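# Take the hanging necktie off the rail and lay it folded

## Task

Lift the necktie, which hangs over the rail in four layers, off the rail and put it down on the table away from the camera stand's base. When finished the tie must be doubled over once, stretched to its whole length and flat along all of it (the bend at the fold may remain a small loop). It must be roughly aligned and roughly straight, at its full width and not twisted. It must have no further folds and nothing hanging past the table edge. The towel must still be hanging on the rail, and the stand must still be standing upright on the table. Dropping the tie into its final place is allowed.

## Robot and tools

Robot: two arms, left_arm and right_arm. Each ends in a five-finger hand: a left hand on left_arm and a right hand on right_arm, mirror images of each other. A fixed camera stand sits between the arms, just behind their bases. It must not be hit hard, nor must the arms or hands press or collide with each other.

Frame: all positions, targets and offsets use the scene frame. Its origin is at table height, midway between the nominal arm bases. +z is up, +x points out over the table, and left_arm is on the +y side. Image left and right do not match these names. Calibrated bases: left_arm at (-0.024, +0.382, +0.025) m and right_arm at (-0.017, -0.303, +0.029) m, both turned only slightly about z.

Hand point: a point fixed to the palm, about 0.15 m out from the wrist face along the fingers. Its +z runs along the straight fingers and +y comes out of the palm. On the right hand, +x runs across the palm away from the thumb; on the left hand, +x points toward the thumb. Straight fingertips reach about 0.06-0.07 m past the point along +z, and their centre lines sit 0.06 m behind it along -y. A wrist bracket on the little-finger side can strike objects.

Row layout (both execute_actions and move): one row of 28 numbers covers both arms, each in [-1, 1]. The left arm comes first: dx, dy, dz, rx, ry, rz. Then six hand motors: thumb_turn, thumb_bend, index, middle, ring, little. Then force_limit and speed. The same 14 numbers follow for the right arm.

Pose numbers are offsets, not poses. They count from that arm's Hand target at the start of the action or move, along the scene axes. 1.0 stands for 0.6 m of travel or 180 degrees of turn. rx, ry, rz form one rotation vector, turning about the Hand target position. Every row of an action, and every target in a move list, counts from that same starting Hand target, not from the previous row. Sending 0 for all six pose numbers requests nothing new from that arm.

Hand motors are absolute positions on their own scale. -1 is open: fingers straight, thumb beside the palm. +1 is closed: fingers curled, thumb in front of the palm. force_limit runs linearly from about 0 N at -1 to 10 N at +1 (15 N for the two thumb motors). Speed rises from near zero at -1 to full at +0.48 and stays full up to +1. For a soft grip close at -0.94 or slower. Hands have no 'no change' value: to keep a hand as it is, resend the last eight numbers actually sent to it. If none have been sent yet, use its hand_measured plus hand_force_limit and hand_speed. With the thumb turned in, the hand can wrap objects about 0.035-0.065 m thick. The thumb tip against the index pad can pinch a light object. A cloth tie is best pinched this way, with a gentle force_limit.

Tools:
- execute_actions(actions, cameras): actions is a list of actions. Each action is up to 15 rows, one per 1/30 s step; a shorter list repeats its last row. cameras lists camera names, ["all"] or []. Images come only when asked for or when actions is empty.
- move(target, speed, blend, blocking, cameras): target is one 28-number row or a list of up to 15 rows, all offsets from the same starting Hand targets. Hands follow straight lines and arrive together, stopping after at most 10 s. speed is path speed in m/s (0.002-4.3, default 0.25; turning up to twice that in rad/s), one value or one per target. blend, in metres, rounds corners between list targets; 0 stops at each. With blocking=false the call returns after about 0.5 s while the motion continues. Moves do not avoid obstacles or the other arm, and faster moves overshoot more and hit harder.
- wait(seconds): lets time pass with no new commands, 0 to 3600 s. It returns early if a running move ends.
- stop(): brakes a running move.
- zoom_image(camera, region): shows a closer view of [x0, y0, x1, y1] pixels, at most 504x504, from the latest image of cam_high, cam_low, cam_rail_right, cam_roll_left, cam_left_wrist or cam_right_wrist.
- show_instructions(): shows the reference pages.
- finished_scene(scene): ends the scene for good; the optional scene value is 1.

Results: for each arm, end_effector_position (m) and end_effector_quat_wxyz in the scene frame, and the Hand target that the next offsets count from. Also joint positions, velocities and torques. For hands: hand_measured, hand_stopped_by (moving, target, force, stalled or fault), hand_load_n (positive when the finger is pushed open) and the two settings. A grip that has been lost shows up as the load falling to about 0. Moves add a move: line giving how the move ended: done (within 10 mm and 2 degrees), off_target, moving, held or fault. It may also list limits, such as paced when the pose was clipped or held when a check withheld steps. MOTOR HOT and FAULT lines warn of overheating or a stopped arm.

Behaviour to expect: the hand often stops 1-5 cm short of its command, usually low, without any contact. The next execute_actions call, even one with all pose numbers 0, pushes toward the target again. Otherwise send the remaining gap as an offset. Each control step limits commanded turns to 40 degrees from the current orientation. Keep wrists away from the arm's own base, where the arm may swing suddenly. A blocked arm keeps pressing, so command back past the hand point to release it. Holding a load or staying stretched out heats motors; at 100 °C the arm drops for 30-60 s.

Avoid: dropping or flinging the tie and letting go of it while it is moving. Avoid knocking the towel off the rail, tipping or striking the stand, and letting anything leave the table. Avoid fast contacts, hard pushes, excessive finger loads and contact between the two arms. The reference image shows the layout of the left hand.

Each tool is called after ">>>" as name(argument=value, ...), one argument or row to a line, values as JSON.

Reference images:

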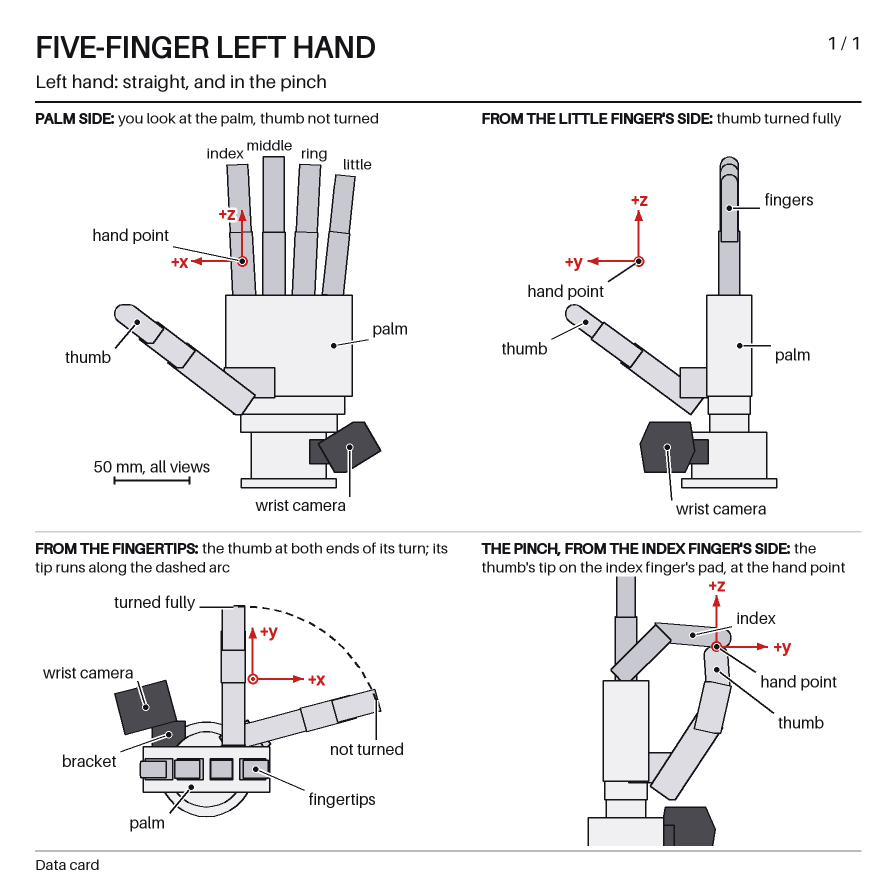

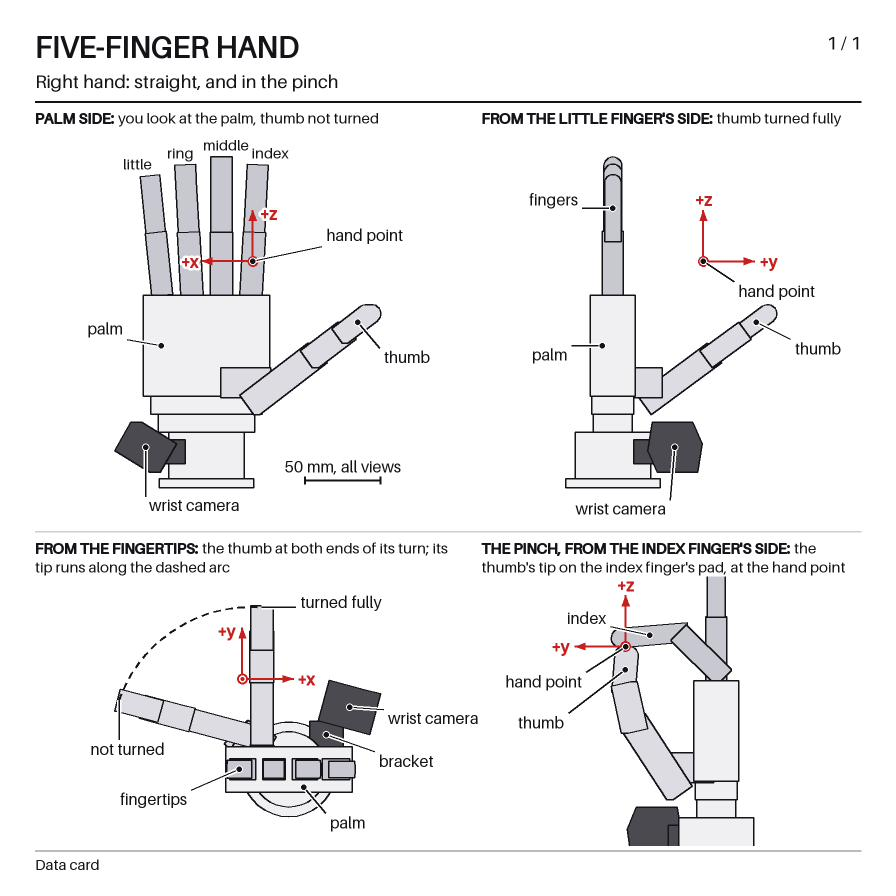

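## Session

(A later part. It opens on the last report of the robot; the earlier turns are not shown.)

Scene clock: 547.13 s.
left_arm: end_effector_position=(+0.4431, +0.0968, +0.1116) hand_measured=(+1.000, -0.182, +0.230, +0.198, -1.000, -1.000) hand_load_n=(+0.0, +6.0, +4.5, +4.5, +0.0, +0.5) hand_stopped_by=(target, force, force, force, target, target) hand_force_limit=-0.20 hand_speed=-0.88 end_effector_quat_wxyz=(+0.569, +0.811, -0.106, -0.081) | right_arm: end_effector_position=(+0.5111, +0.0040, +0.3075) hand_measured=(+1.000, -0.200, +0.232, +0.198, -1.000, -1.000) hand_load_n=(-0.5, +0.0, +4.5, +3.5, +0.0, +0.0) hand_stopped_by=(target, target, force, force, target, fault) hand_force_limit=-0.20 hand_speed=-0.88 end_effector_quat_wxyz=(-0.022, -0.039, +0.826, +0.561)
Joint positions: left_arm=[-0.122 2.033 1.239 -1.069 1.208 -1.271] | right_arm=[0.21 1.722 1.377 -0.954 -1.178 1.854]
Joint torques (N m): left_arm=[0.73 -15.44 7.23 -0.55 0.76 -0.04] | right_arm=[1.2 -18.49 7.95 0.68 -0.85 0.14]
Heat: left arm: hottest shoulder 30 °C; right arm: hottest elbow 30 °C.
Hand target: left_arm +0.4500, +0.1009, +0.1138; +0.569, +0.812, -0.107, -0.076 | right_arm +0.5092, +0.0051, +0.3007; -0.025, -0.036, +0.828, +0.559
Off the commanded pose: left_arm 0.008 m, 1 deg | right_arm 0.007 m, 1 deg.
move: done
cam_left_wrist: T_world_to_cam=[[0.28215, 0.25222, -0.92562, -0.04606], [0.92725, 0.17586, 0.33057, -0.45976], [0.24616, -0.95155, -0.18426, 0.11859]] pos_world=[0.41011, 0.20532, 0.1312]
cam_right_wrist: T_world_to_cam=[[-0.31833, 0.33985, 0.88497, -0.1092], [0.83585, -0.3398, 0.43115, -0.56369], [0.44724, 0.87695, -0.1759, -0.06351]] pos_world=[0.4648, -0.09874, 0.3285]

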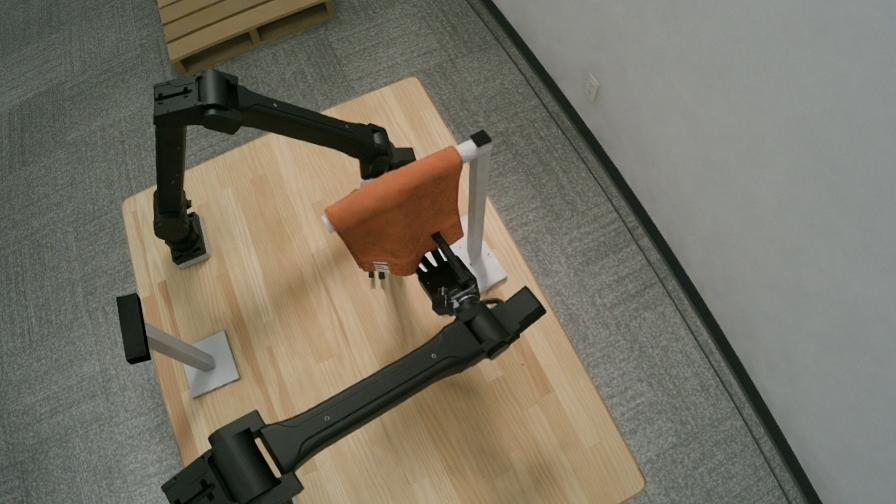

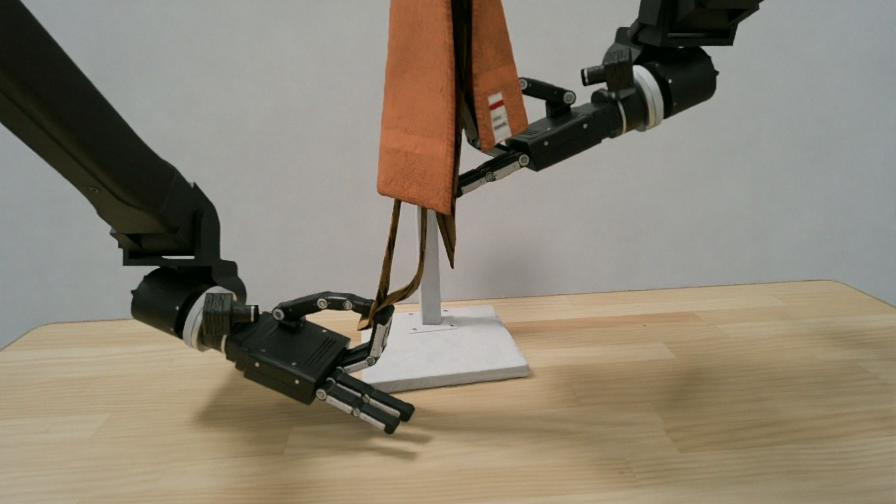

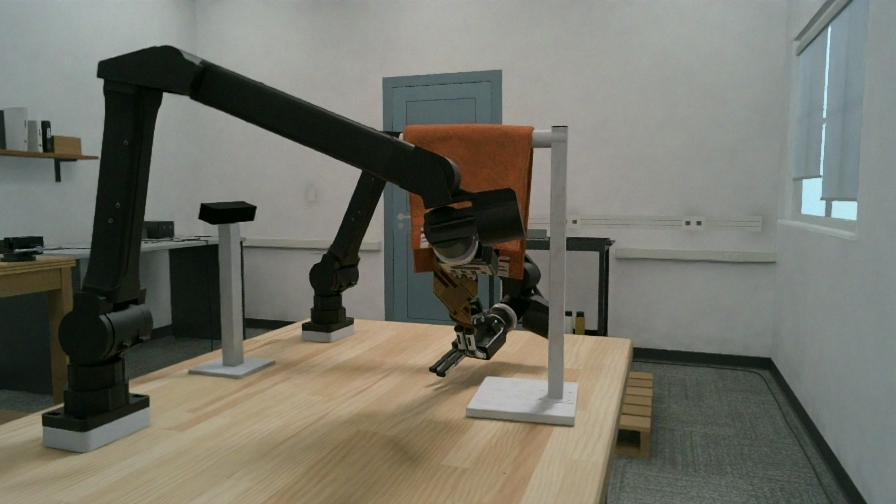

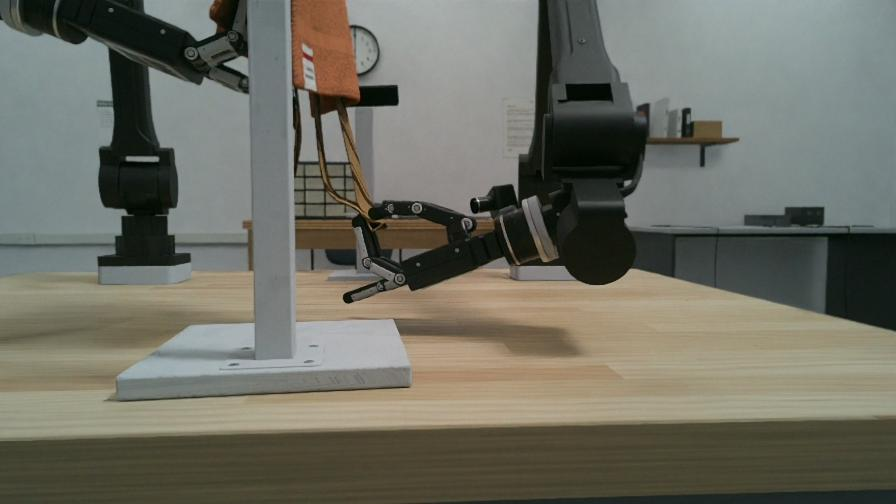

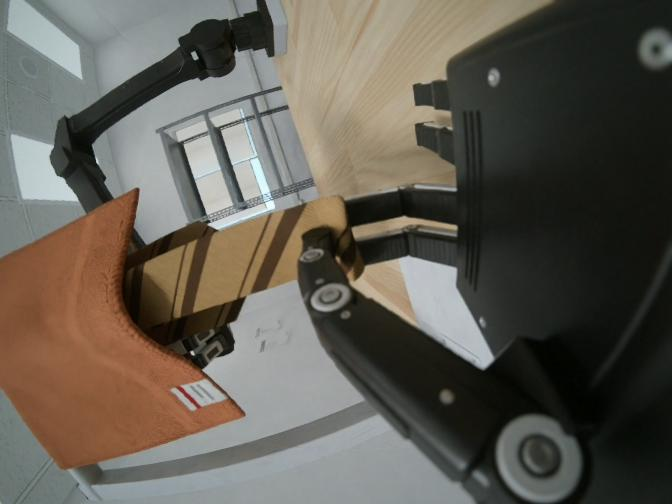

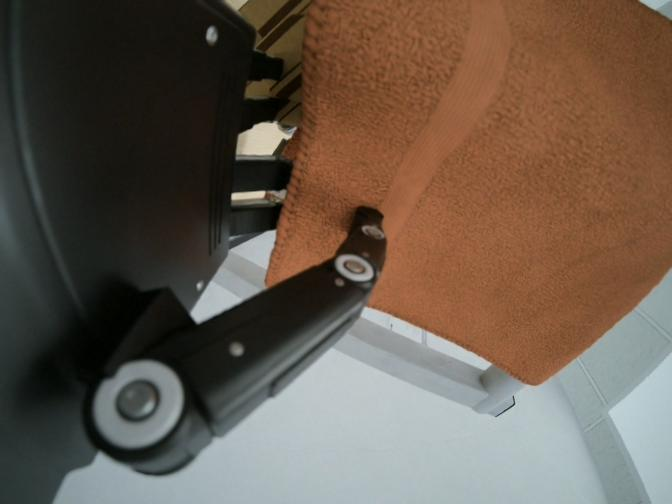

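>>> move(
  target=[
    [-0.0083, 0.1333, 0.0, 0.03, -0.005, 0.008, 1, -0.1, 0.27, 0.25, -1, -1, -0.2, -0.88, 0, 0, 0, 0, 0, 0, 1, -0.2, 0.35, 0.35, -1, -1, -0.2, -0.88],
    [-0.0167, 0.2983, 0.0, 0.0814, -0.018, 0.0276, 1, -0.1, 0.27, 0.25, -1, -1, -0.2, -0.88, 0, 0, 0, 0, 0, 0, 1, -0.2, 0.35, 0.35, -1, -1, -0.2, -0.88],
  ],
  cameras=["all"],
  speed=0.06,
  blend=[0.03, 0],
)

>>> zoom_image(
  camera="cam_high",
  region=[300, 100, 510, 330],
)

>>> zoom_image(
  camera="cam_low",
  region=[280, 0, 530, 350],
)

Scene clock: 561.27 s.
left_arm: end_effector_position=(+0.4421, +0.2741, +0.1104) hand_measured=(+1.000, -0.182, +0.230, +0.198, -1.000, -1.000) hand_load_n=(+0.0, +6.0, +4.5, +4.5, +0.0, +0.0) hand_stopped_by=(target, force, force, force, target, target) hand_force_limit=-0.20 hand_speed=-0.88 end_effector_quat_wxyz=(+0.461, +0.883, -0.079, -0.042) | right_arm: end_effector_position=(+0.5111, +0.0040, +0.3075) hand_measured=(+1.000, -0.200, +0.232, +0.198, -1.000, -1.000) hand_load_n=(-0.5, +0.0, +4.0, +3.5, +0.0, +0.0) hand_stopped_by=(target, target, force, force, target, fault) hand_force_limit=-0.20 hand_speed=-0.88 end_effector_quat_wxyz=(-0.022, -0.039, +0.826, +0.561)
Joint positions: left_arm=[0.228 1.937 1.234 -1.342 0.872 -0.981] | right_arm=[0.21 1.722 1.377 -0.954 -1.178 1.854]
Joint torques (N m): left_arm=[0.73 -15.38 6.06 -1.05 0.43 -0.06] | right_arm=[1.2 -18.49 7.95 0.66 -0.85 0.14]
Heat: left arm: hottest shoulder 30 °C; right arm: hottest elbow 30 °C.
Hand target: left_arm +0.4401, +0.2799, +0.1139; +0.460, +0.884, -0.078, -0.041 | right_arm +0.5092, +0.0051, +0.3007; -0.025, -0.036, +0.828, +0.559
Off the commanded pose: left_arm 0.007 m, 0 deg | right_arm 0.007 m, 1 deg.
move: done
cam_left_wrist: T_world_to_cam=[[0.30866, 0.49948, -0.80947, -0.18393], [0.88666, 0.15699, 0.43496, -0.47806], [0.34433, -0.85198, -0.39442, 0.23989]] pos_world=[0.39805, 0.3713, 0.15367]
cam_right_wrist: T_world_to_cam=[[-0.31833, 0.33985, 0.88497, -0.1092], [0.83585, -0.3398, 0.43115, -0.56369], [0.44724, 0.87695, -0.1759, -0.06351]] pos_world=[0.4648, -0.09874, 0.3285]

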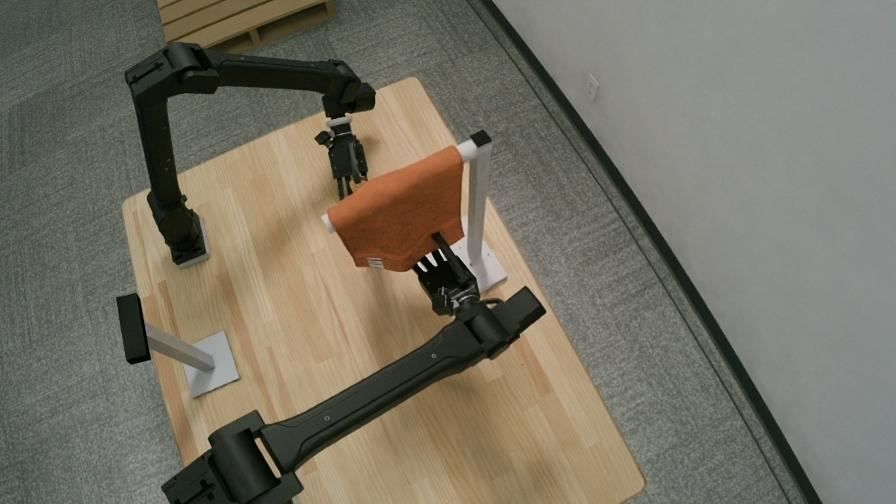

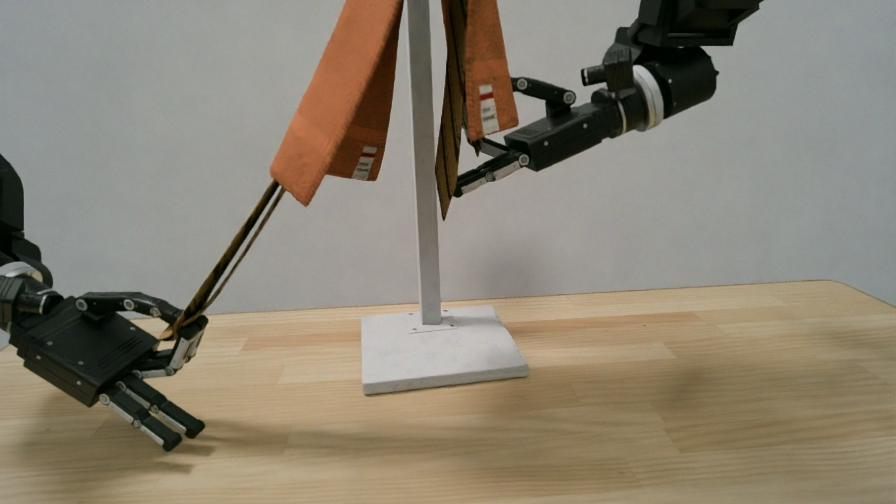

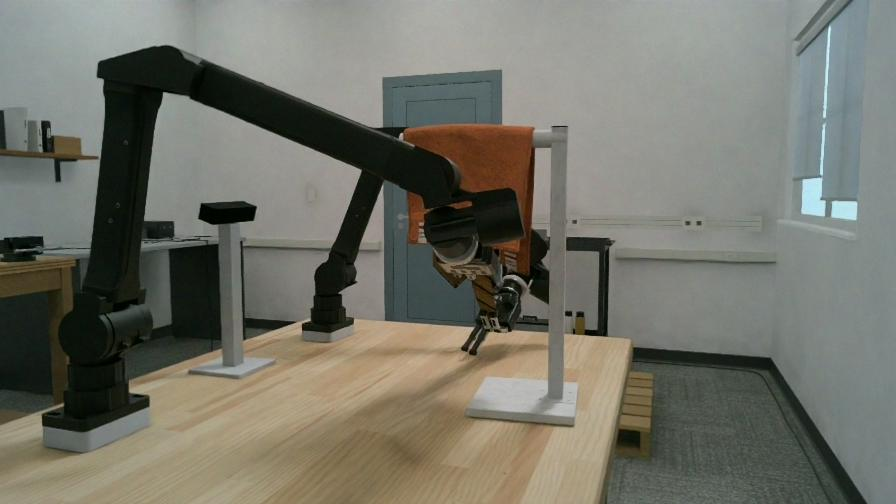

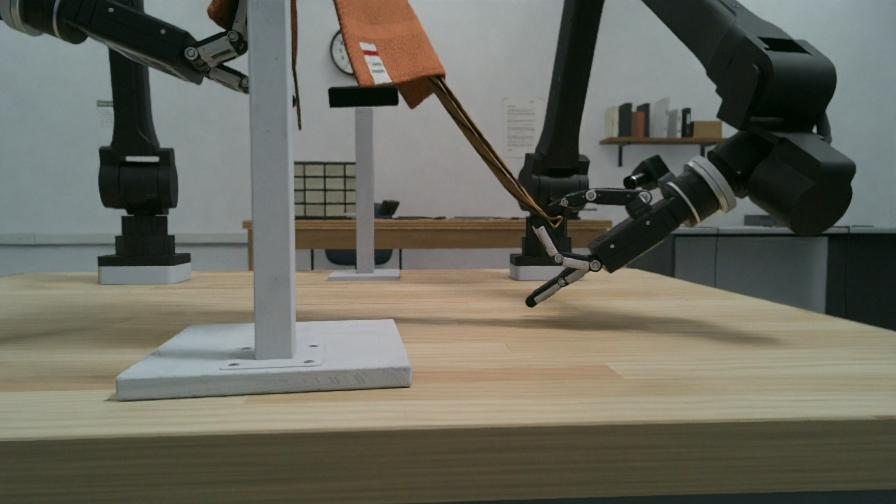

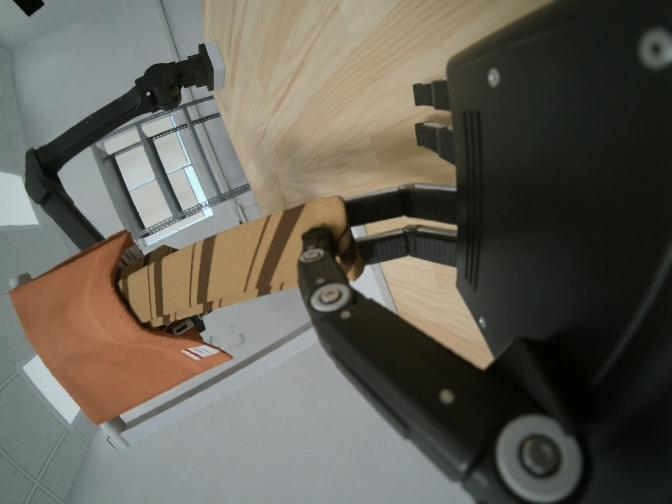

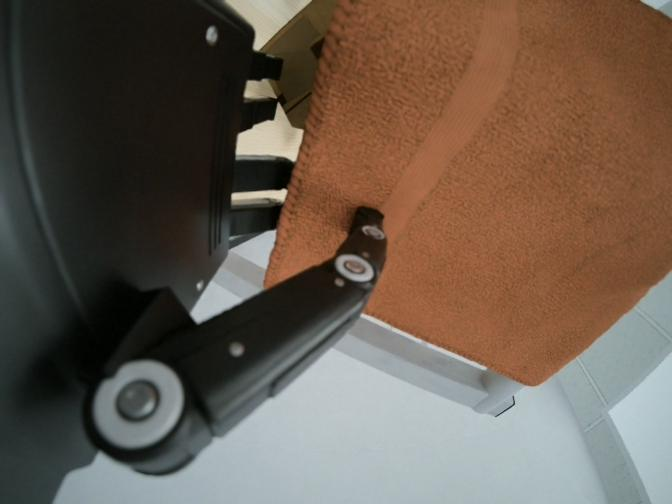

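Scaled by 2.191 from the camera's image (finer frame: 1280x720).

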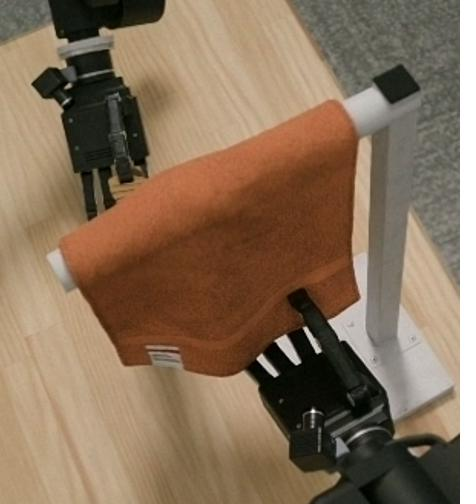

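Scaled by 1.440 from the camera's image (finer frame: 1280x720).

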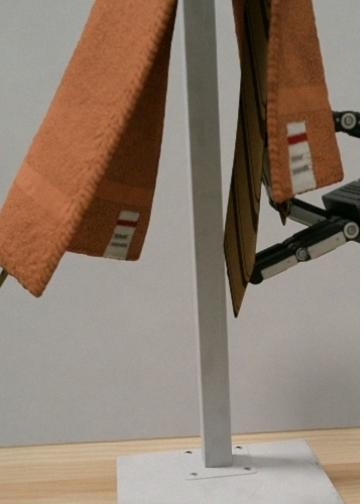

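>>> move(
  target=[-0.0167, 0.25, -0.003, 0.0551, -0.0073, 0.0277, 1, -0.1, 0.27, 0.25, -1, -1, -0.2, -0.88, 0, 0, 0, 0, 0, 0, 1, -0.2, 0.35, 0.35, -1, -1, -0.2, -0.88],
  cameras=["all"],
  speed=0.06,
)

>>> zoom_image(
  camera="cam_high",
  region=[300, 100, 510, 330],
)

>>> zoom_image(
  camera="cam_low",
  region=[280, 0, 530, 350],
)

Scene clock: 582.77 s.
left_arm: end_effector_position=(+0.4222, +0.4188, +0.1027) hand_measured=(+1.000, -0.182, +0.230, +0.198, -1.000, -1.000) hand_load_n=(+0.0, +6.0, +4.5, +4.5, +0.0, +0.0) hand_stopped_by=(target, force, force, force, target, target) hand_force_limit=-0.20 hand_speed=-0.88 end_effector_quat_wxyz=(+0.389, +0.920, -0.038, -0.030) | right_arm: end_effector_position=(+0.5111, +0.0040, +0.3075) hand_measured=(+1.000, -0.200, +0.232, +0.198, -1.000, -1.000) hand_load_n=(-0.5, -0.5, +3.5, +3.5, +0.0, +0.0) hand_stopped_by=(target, target, force, force, target, fault) hand_force_limit=-0.20 hand_speed=-0.88 end_effector_quat_wxyz=(-0.022, -0.039, +0.826, +0.561)
Joint positions: left_arm=[0.511 1.925 1.286 -1.451 0.641 -0.844] | right_arm=[0.21 1.722 1.377 -0.954 -1.178 1.854]
Joint torques (N m): left_arm=[0.73 -14.86 8.92 -1.01 0.32 -0.05] | right_arm=[1.2 -18.49 7.97 0.66 -0.85 0.15]
Heat: left arm: hottest shoulder 30 °C; right arm: hottest shoulder 29 °C.
Hand target: left_arm +0.4300, +0.4299, +0.1120; +0.382, +0.923, -0.041, -0.017 | right_arm +0.5092, +0.0051, +0.3007; -0.025, -0.036, +0.828, +0.559
Off the commanded pose: left_arm 0.017 m, 2 deg | right_arm 0.007 m, 1 deg.
move: off_target (left_arm)
cam_left_wrist: T_world_to_cam=[[0.25775, 0.64834, -0.71639, -0.30673], [0.8743, 0.15911, 0.45856, -0.47784], [0.41129, -0.74454, -0.52584, 0.30727]] pos_world=[0.37046, 0.50367, 0.16095]
cam_right_wrist: T_world_to_cam=[[-0.31833, 0.33985, 0.88497, -0.1092], [0.83585, -0.3398, 0.43115, -0.56369], [0.44724, 0.87695, -0.1759, -0.06351]] pos_world=[0.4648, -0.09874, 0.3285]

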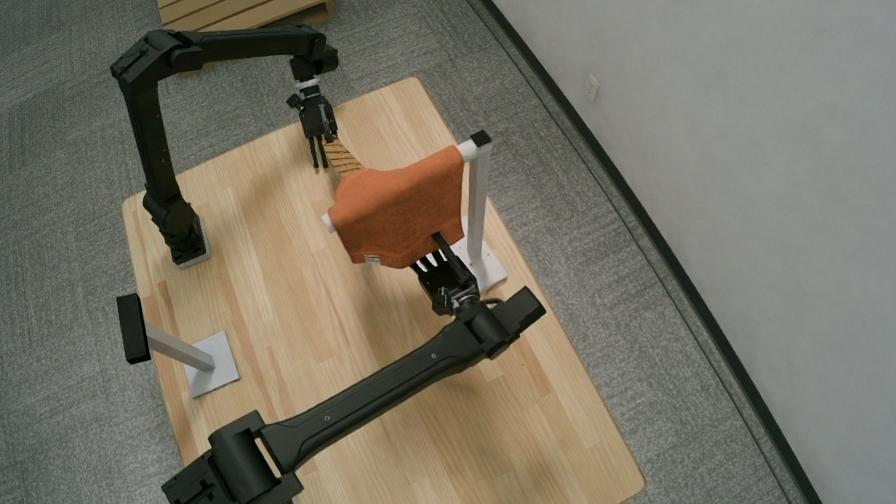

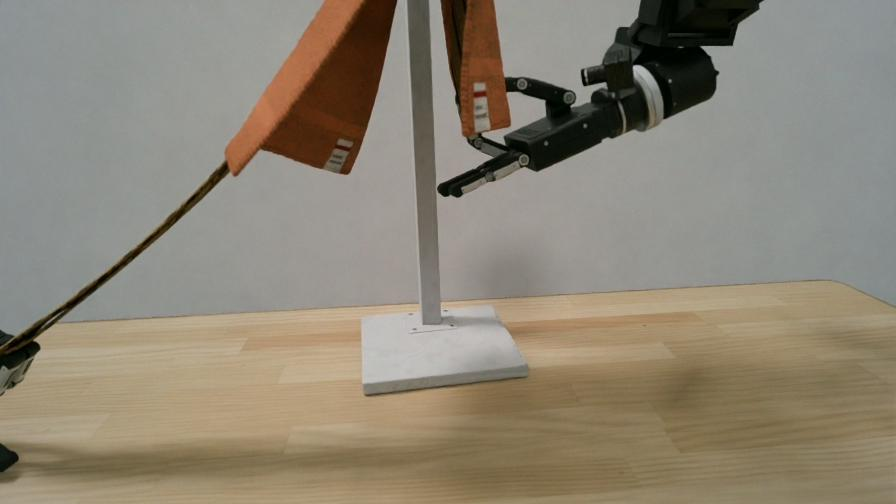

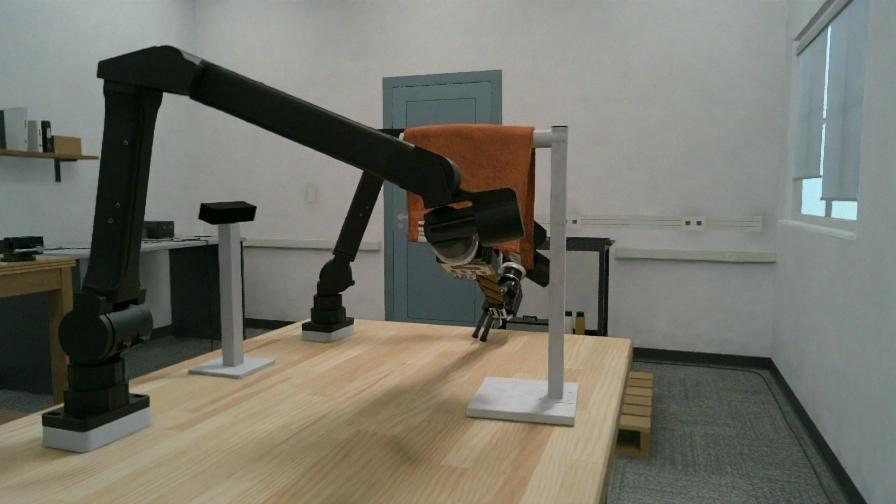

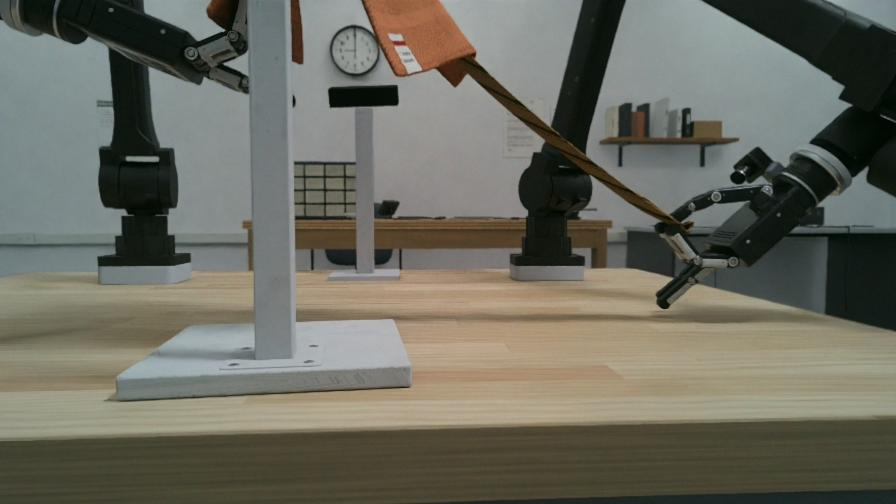

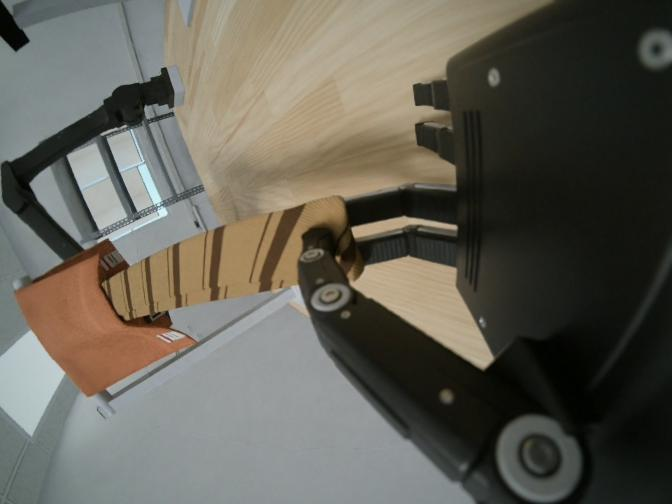

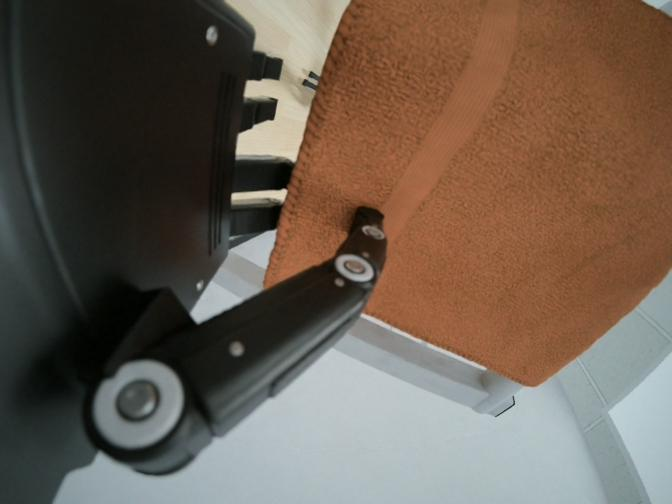

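Scaled by 2.191 from the camera's image (finer frame: 1280x720).

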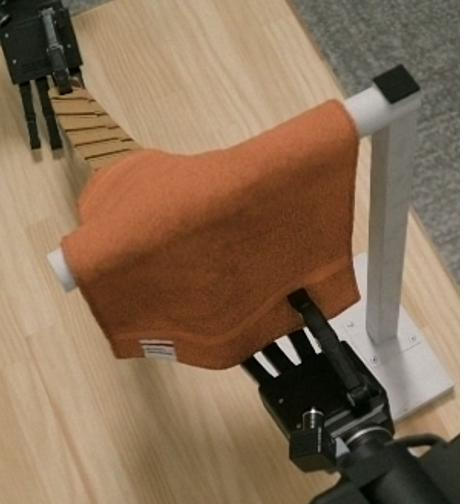

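Scaled by 1.440 from the camera's image (finer frame: 1280x720).

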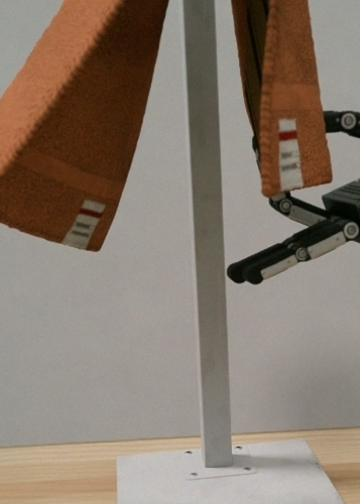

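>>> move(
  target=[-0.075, 0.2, 0.003, 0.0555, -0.0024, 0.0277, 1, -0.1, 0.27, 0.25, 0.95, 0.95, -0.2, -0.88, 0, 0, 0, 0, 0, 0, 1, -0.2, 0.35, 0.35, -1, -1, -0.2, -0.88],
  cameras=["all"],
  speed=0.06,
)

>>> zoom_image(
  camera="cam_high",
  region=[250, 60, 510, 330],
)

>>> zoom_image(
  camera="cam_low",
  region=[150, 0, 530, 350],
)

Scene clock: 607.80 s.
left_arm: end_effector_position=(+0.3789, +0.5373, +0.1005) hand_measured=(+1.000, -0.182, +0.230, +0.198, +0.950, +0.950) hand_load_n=(+0.0, +6.0, +4.5, +4.5, +0.0, +0.5) hand_stopped_by=(target, force, force, force, target, target) hand_force_limit=-0.20 hand_speed=-0.88 end_effector_quat_wxyz=(+0.312, +0.950, +0.003, -0.015) | right_arm: end_effector_position=(+0.5111, +0.0040, +0.3075) hand_measured=(+1.000, -0.200, +0.232, +0.198, -1.000, -1.000) hand_load_n=(-0.5, +0.0, +4.0, +3.5, +0.0, +0.0) hand_stopped_by=(target, target, force, force, target, fault) hand_force_limit=-0.20 hand_speed=-0.88 end_effector_quat_wxyz=(-0.022, -0.039, +0.826, +0.561)
Joint positions: left_arm=[0.746 1.888 1.318 -1.465 0.449 -0.764] | right_arm=[0.21 1.722 1.377 -0.954 -1.178 1.854]
Joint torques (N m): left_arm=[0.79 -15.62 9.54 -1.07 0.24 -0.03] | right_arm=[1.2 -18.49 7.95 0.66 -0.85 0.15]
Heat: left arm: hottest elbow 31 °C; right arm: hottest shoulder 29 °C.
Hand target: left_arm +0.3850, +0.5500, +0.1138; +0.301, +0.954, +0.000, -0.001 | right_arm +0.5092, +0.0051, +0.3007; -0.025, -0.036, +0.828, +0.559
Off the commanded pose: left_arm 0.019 m, 2 deg | right_arm 0.007 m, 1 deg.
move: off_target (left_arm)
cam_left_wrist: T_world_to_cam=[[0.20056, 0.77746, -0.5961, -0.43369], [0.85923, 0.15271, 0.48826, -0.45166], [0.47064, -0.61012, -0.63738, 0.32862]] pos_world=[0.3204, 0.60665, 0.17146]
cam_right_wrist: T_world_to_cam=[[-0.31833, 0.33985, 0.88497, -0.1092], [0.83585, -0.3398, 0.43115, -0.56369], [0.44724, 0.87695, -0.1759, -0.06351]] pos_world=[0.4648, -0.09874, 0.3285]

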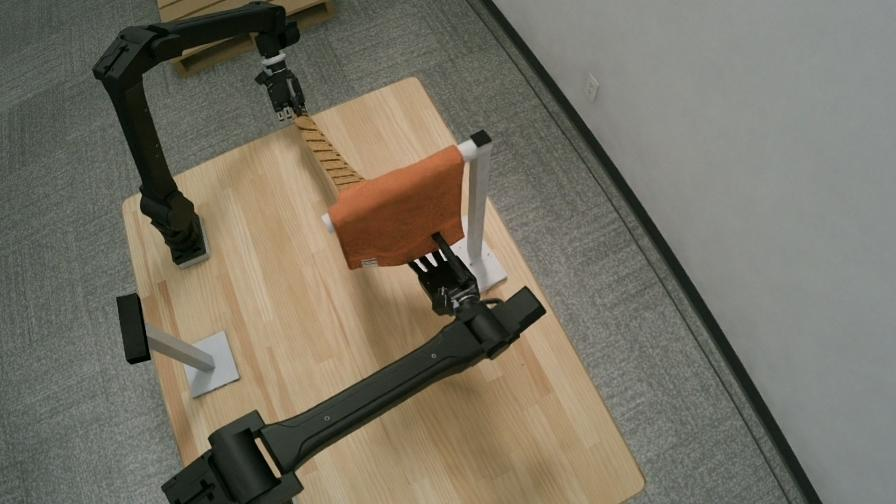

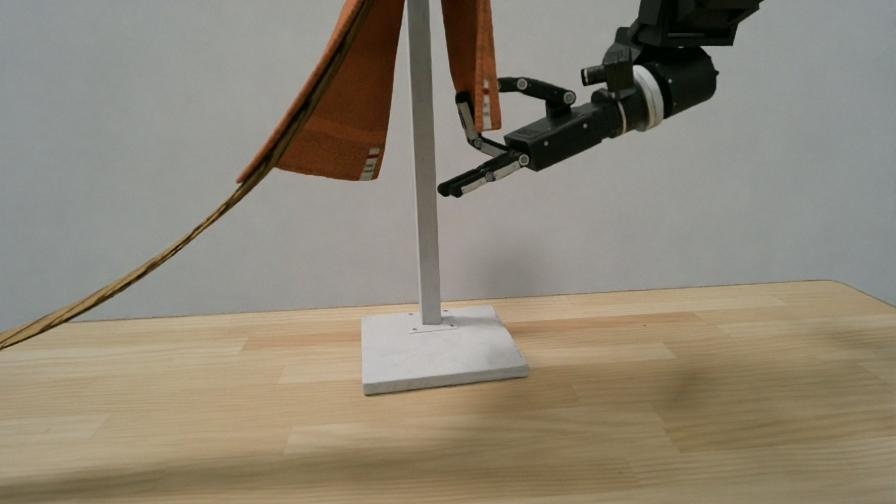

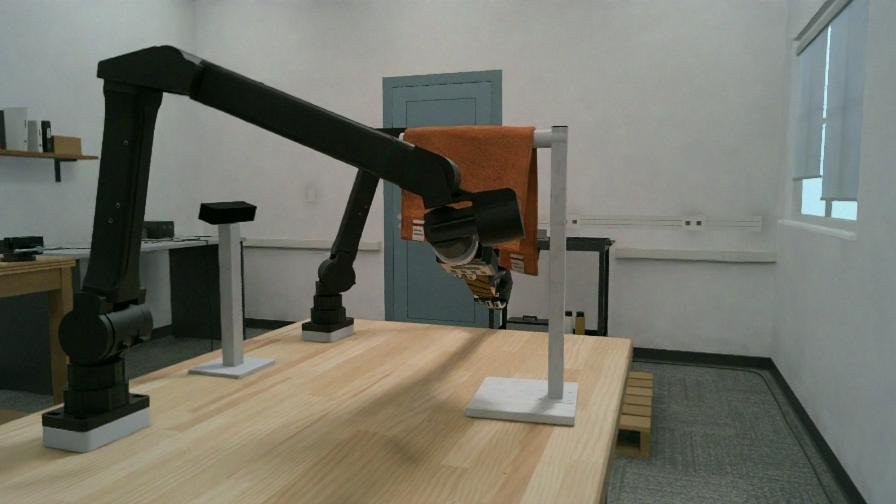

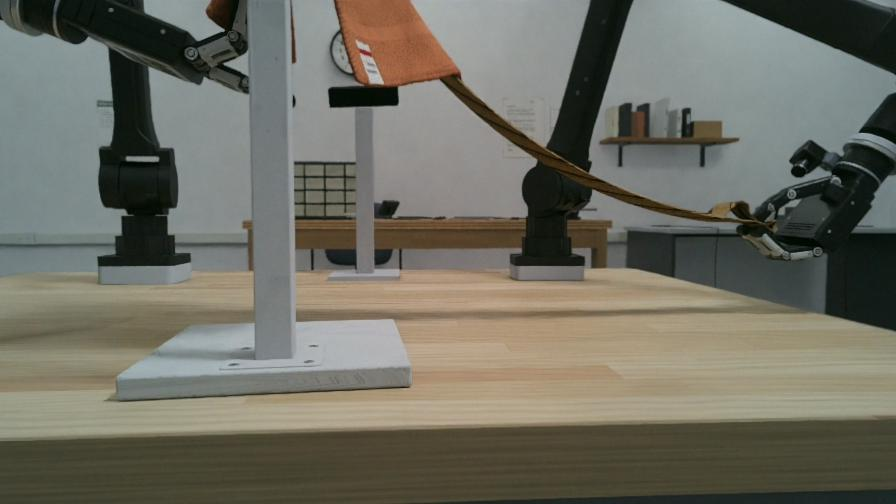

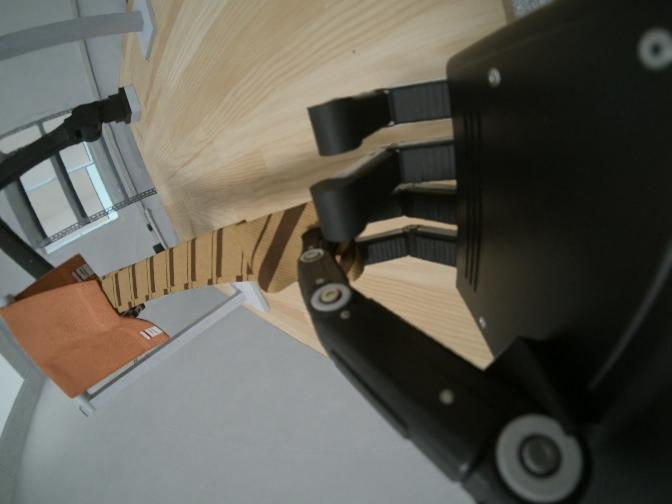

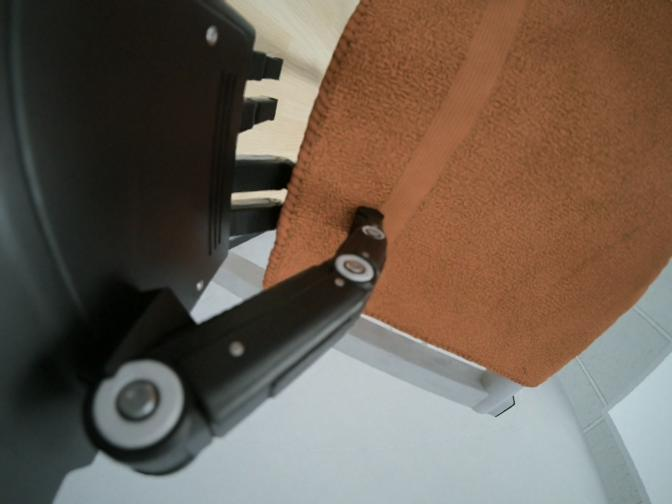

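Scaled by 1.867 from the camera's image (finer frame: 1280x720).

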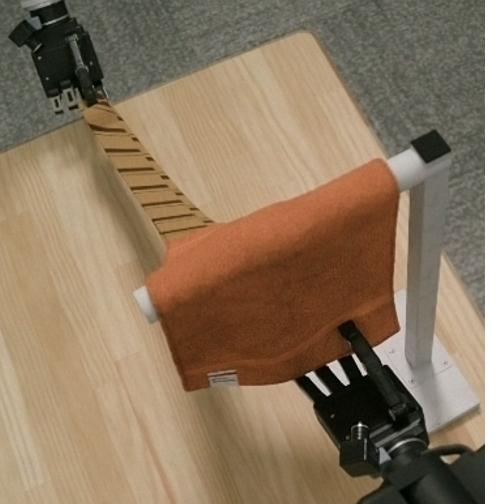

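Scaled by 1.326 from the camera's image (finer frame: 1280x720).

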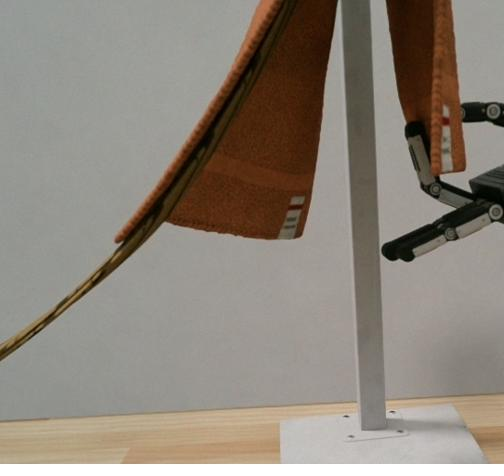

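>>> zoom_image(
  camera="cam_roll_left",
  region=[640, 120, 896, 300],
)

>>> zoom_image(
  camera="cam_left_wrist",
  region=[80, 150, 400, 350],
)

>>> zoom_image(
  camera="cam_high",
  region=[240, 50, 380, 200],
)

Scaled by 1.969 from the camera's image (finer frame: 1280x720).

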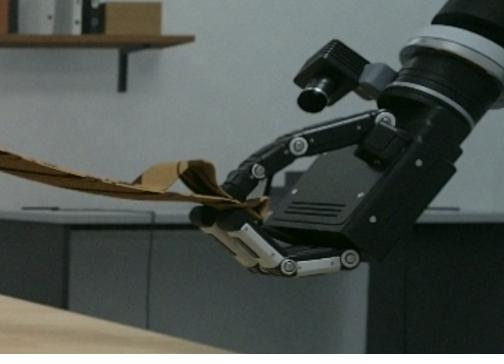

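Scaled by 1.575 from the camera's image (finer frame: 960x720).

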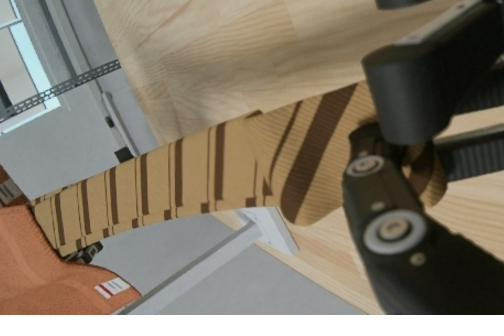

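Scaled by 3.360 from the camera's image (finer frame: 1280x720).

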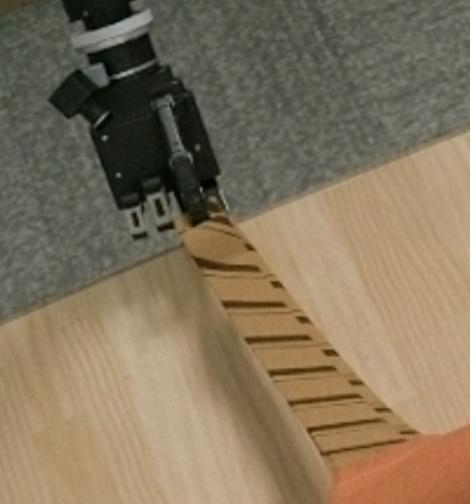

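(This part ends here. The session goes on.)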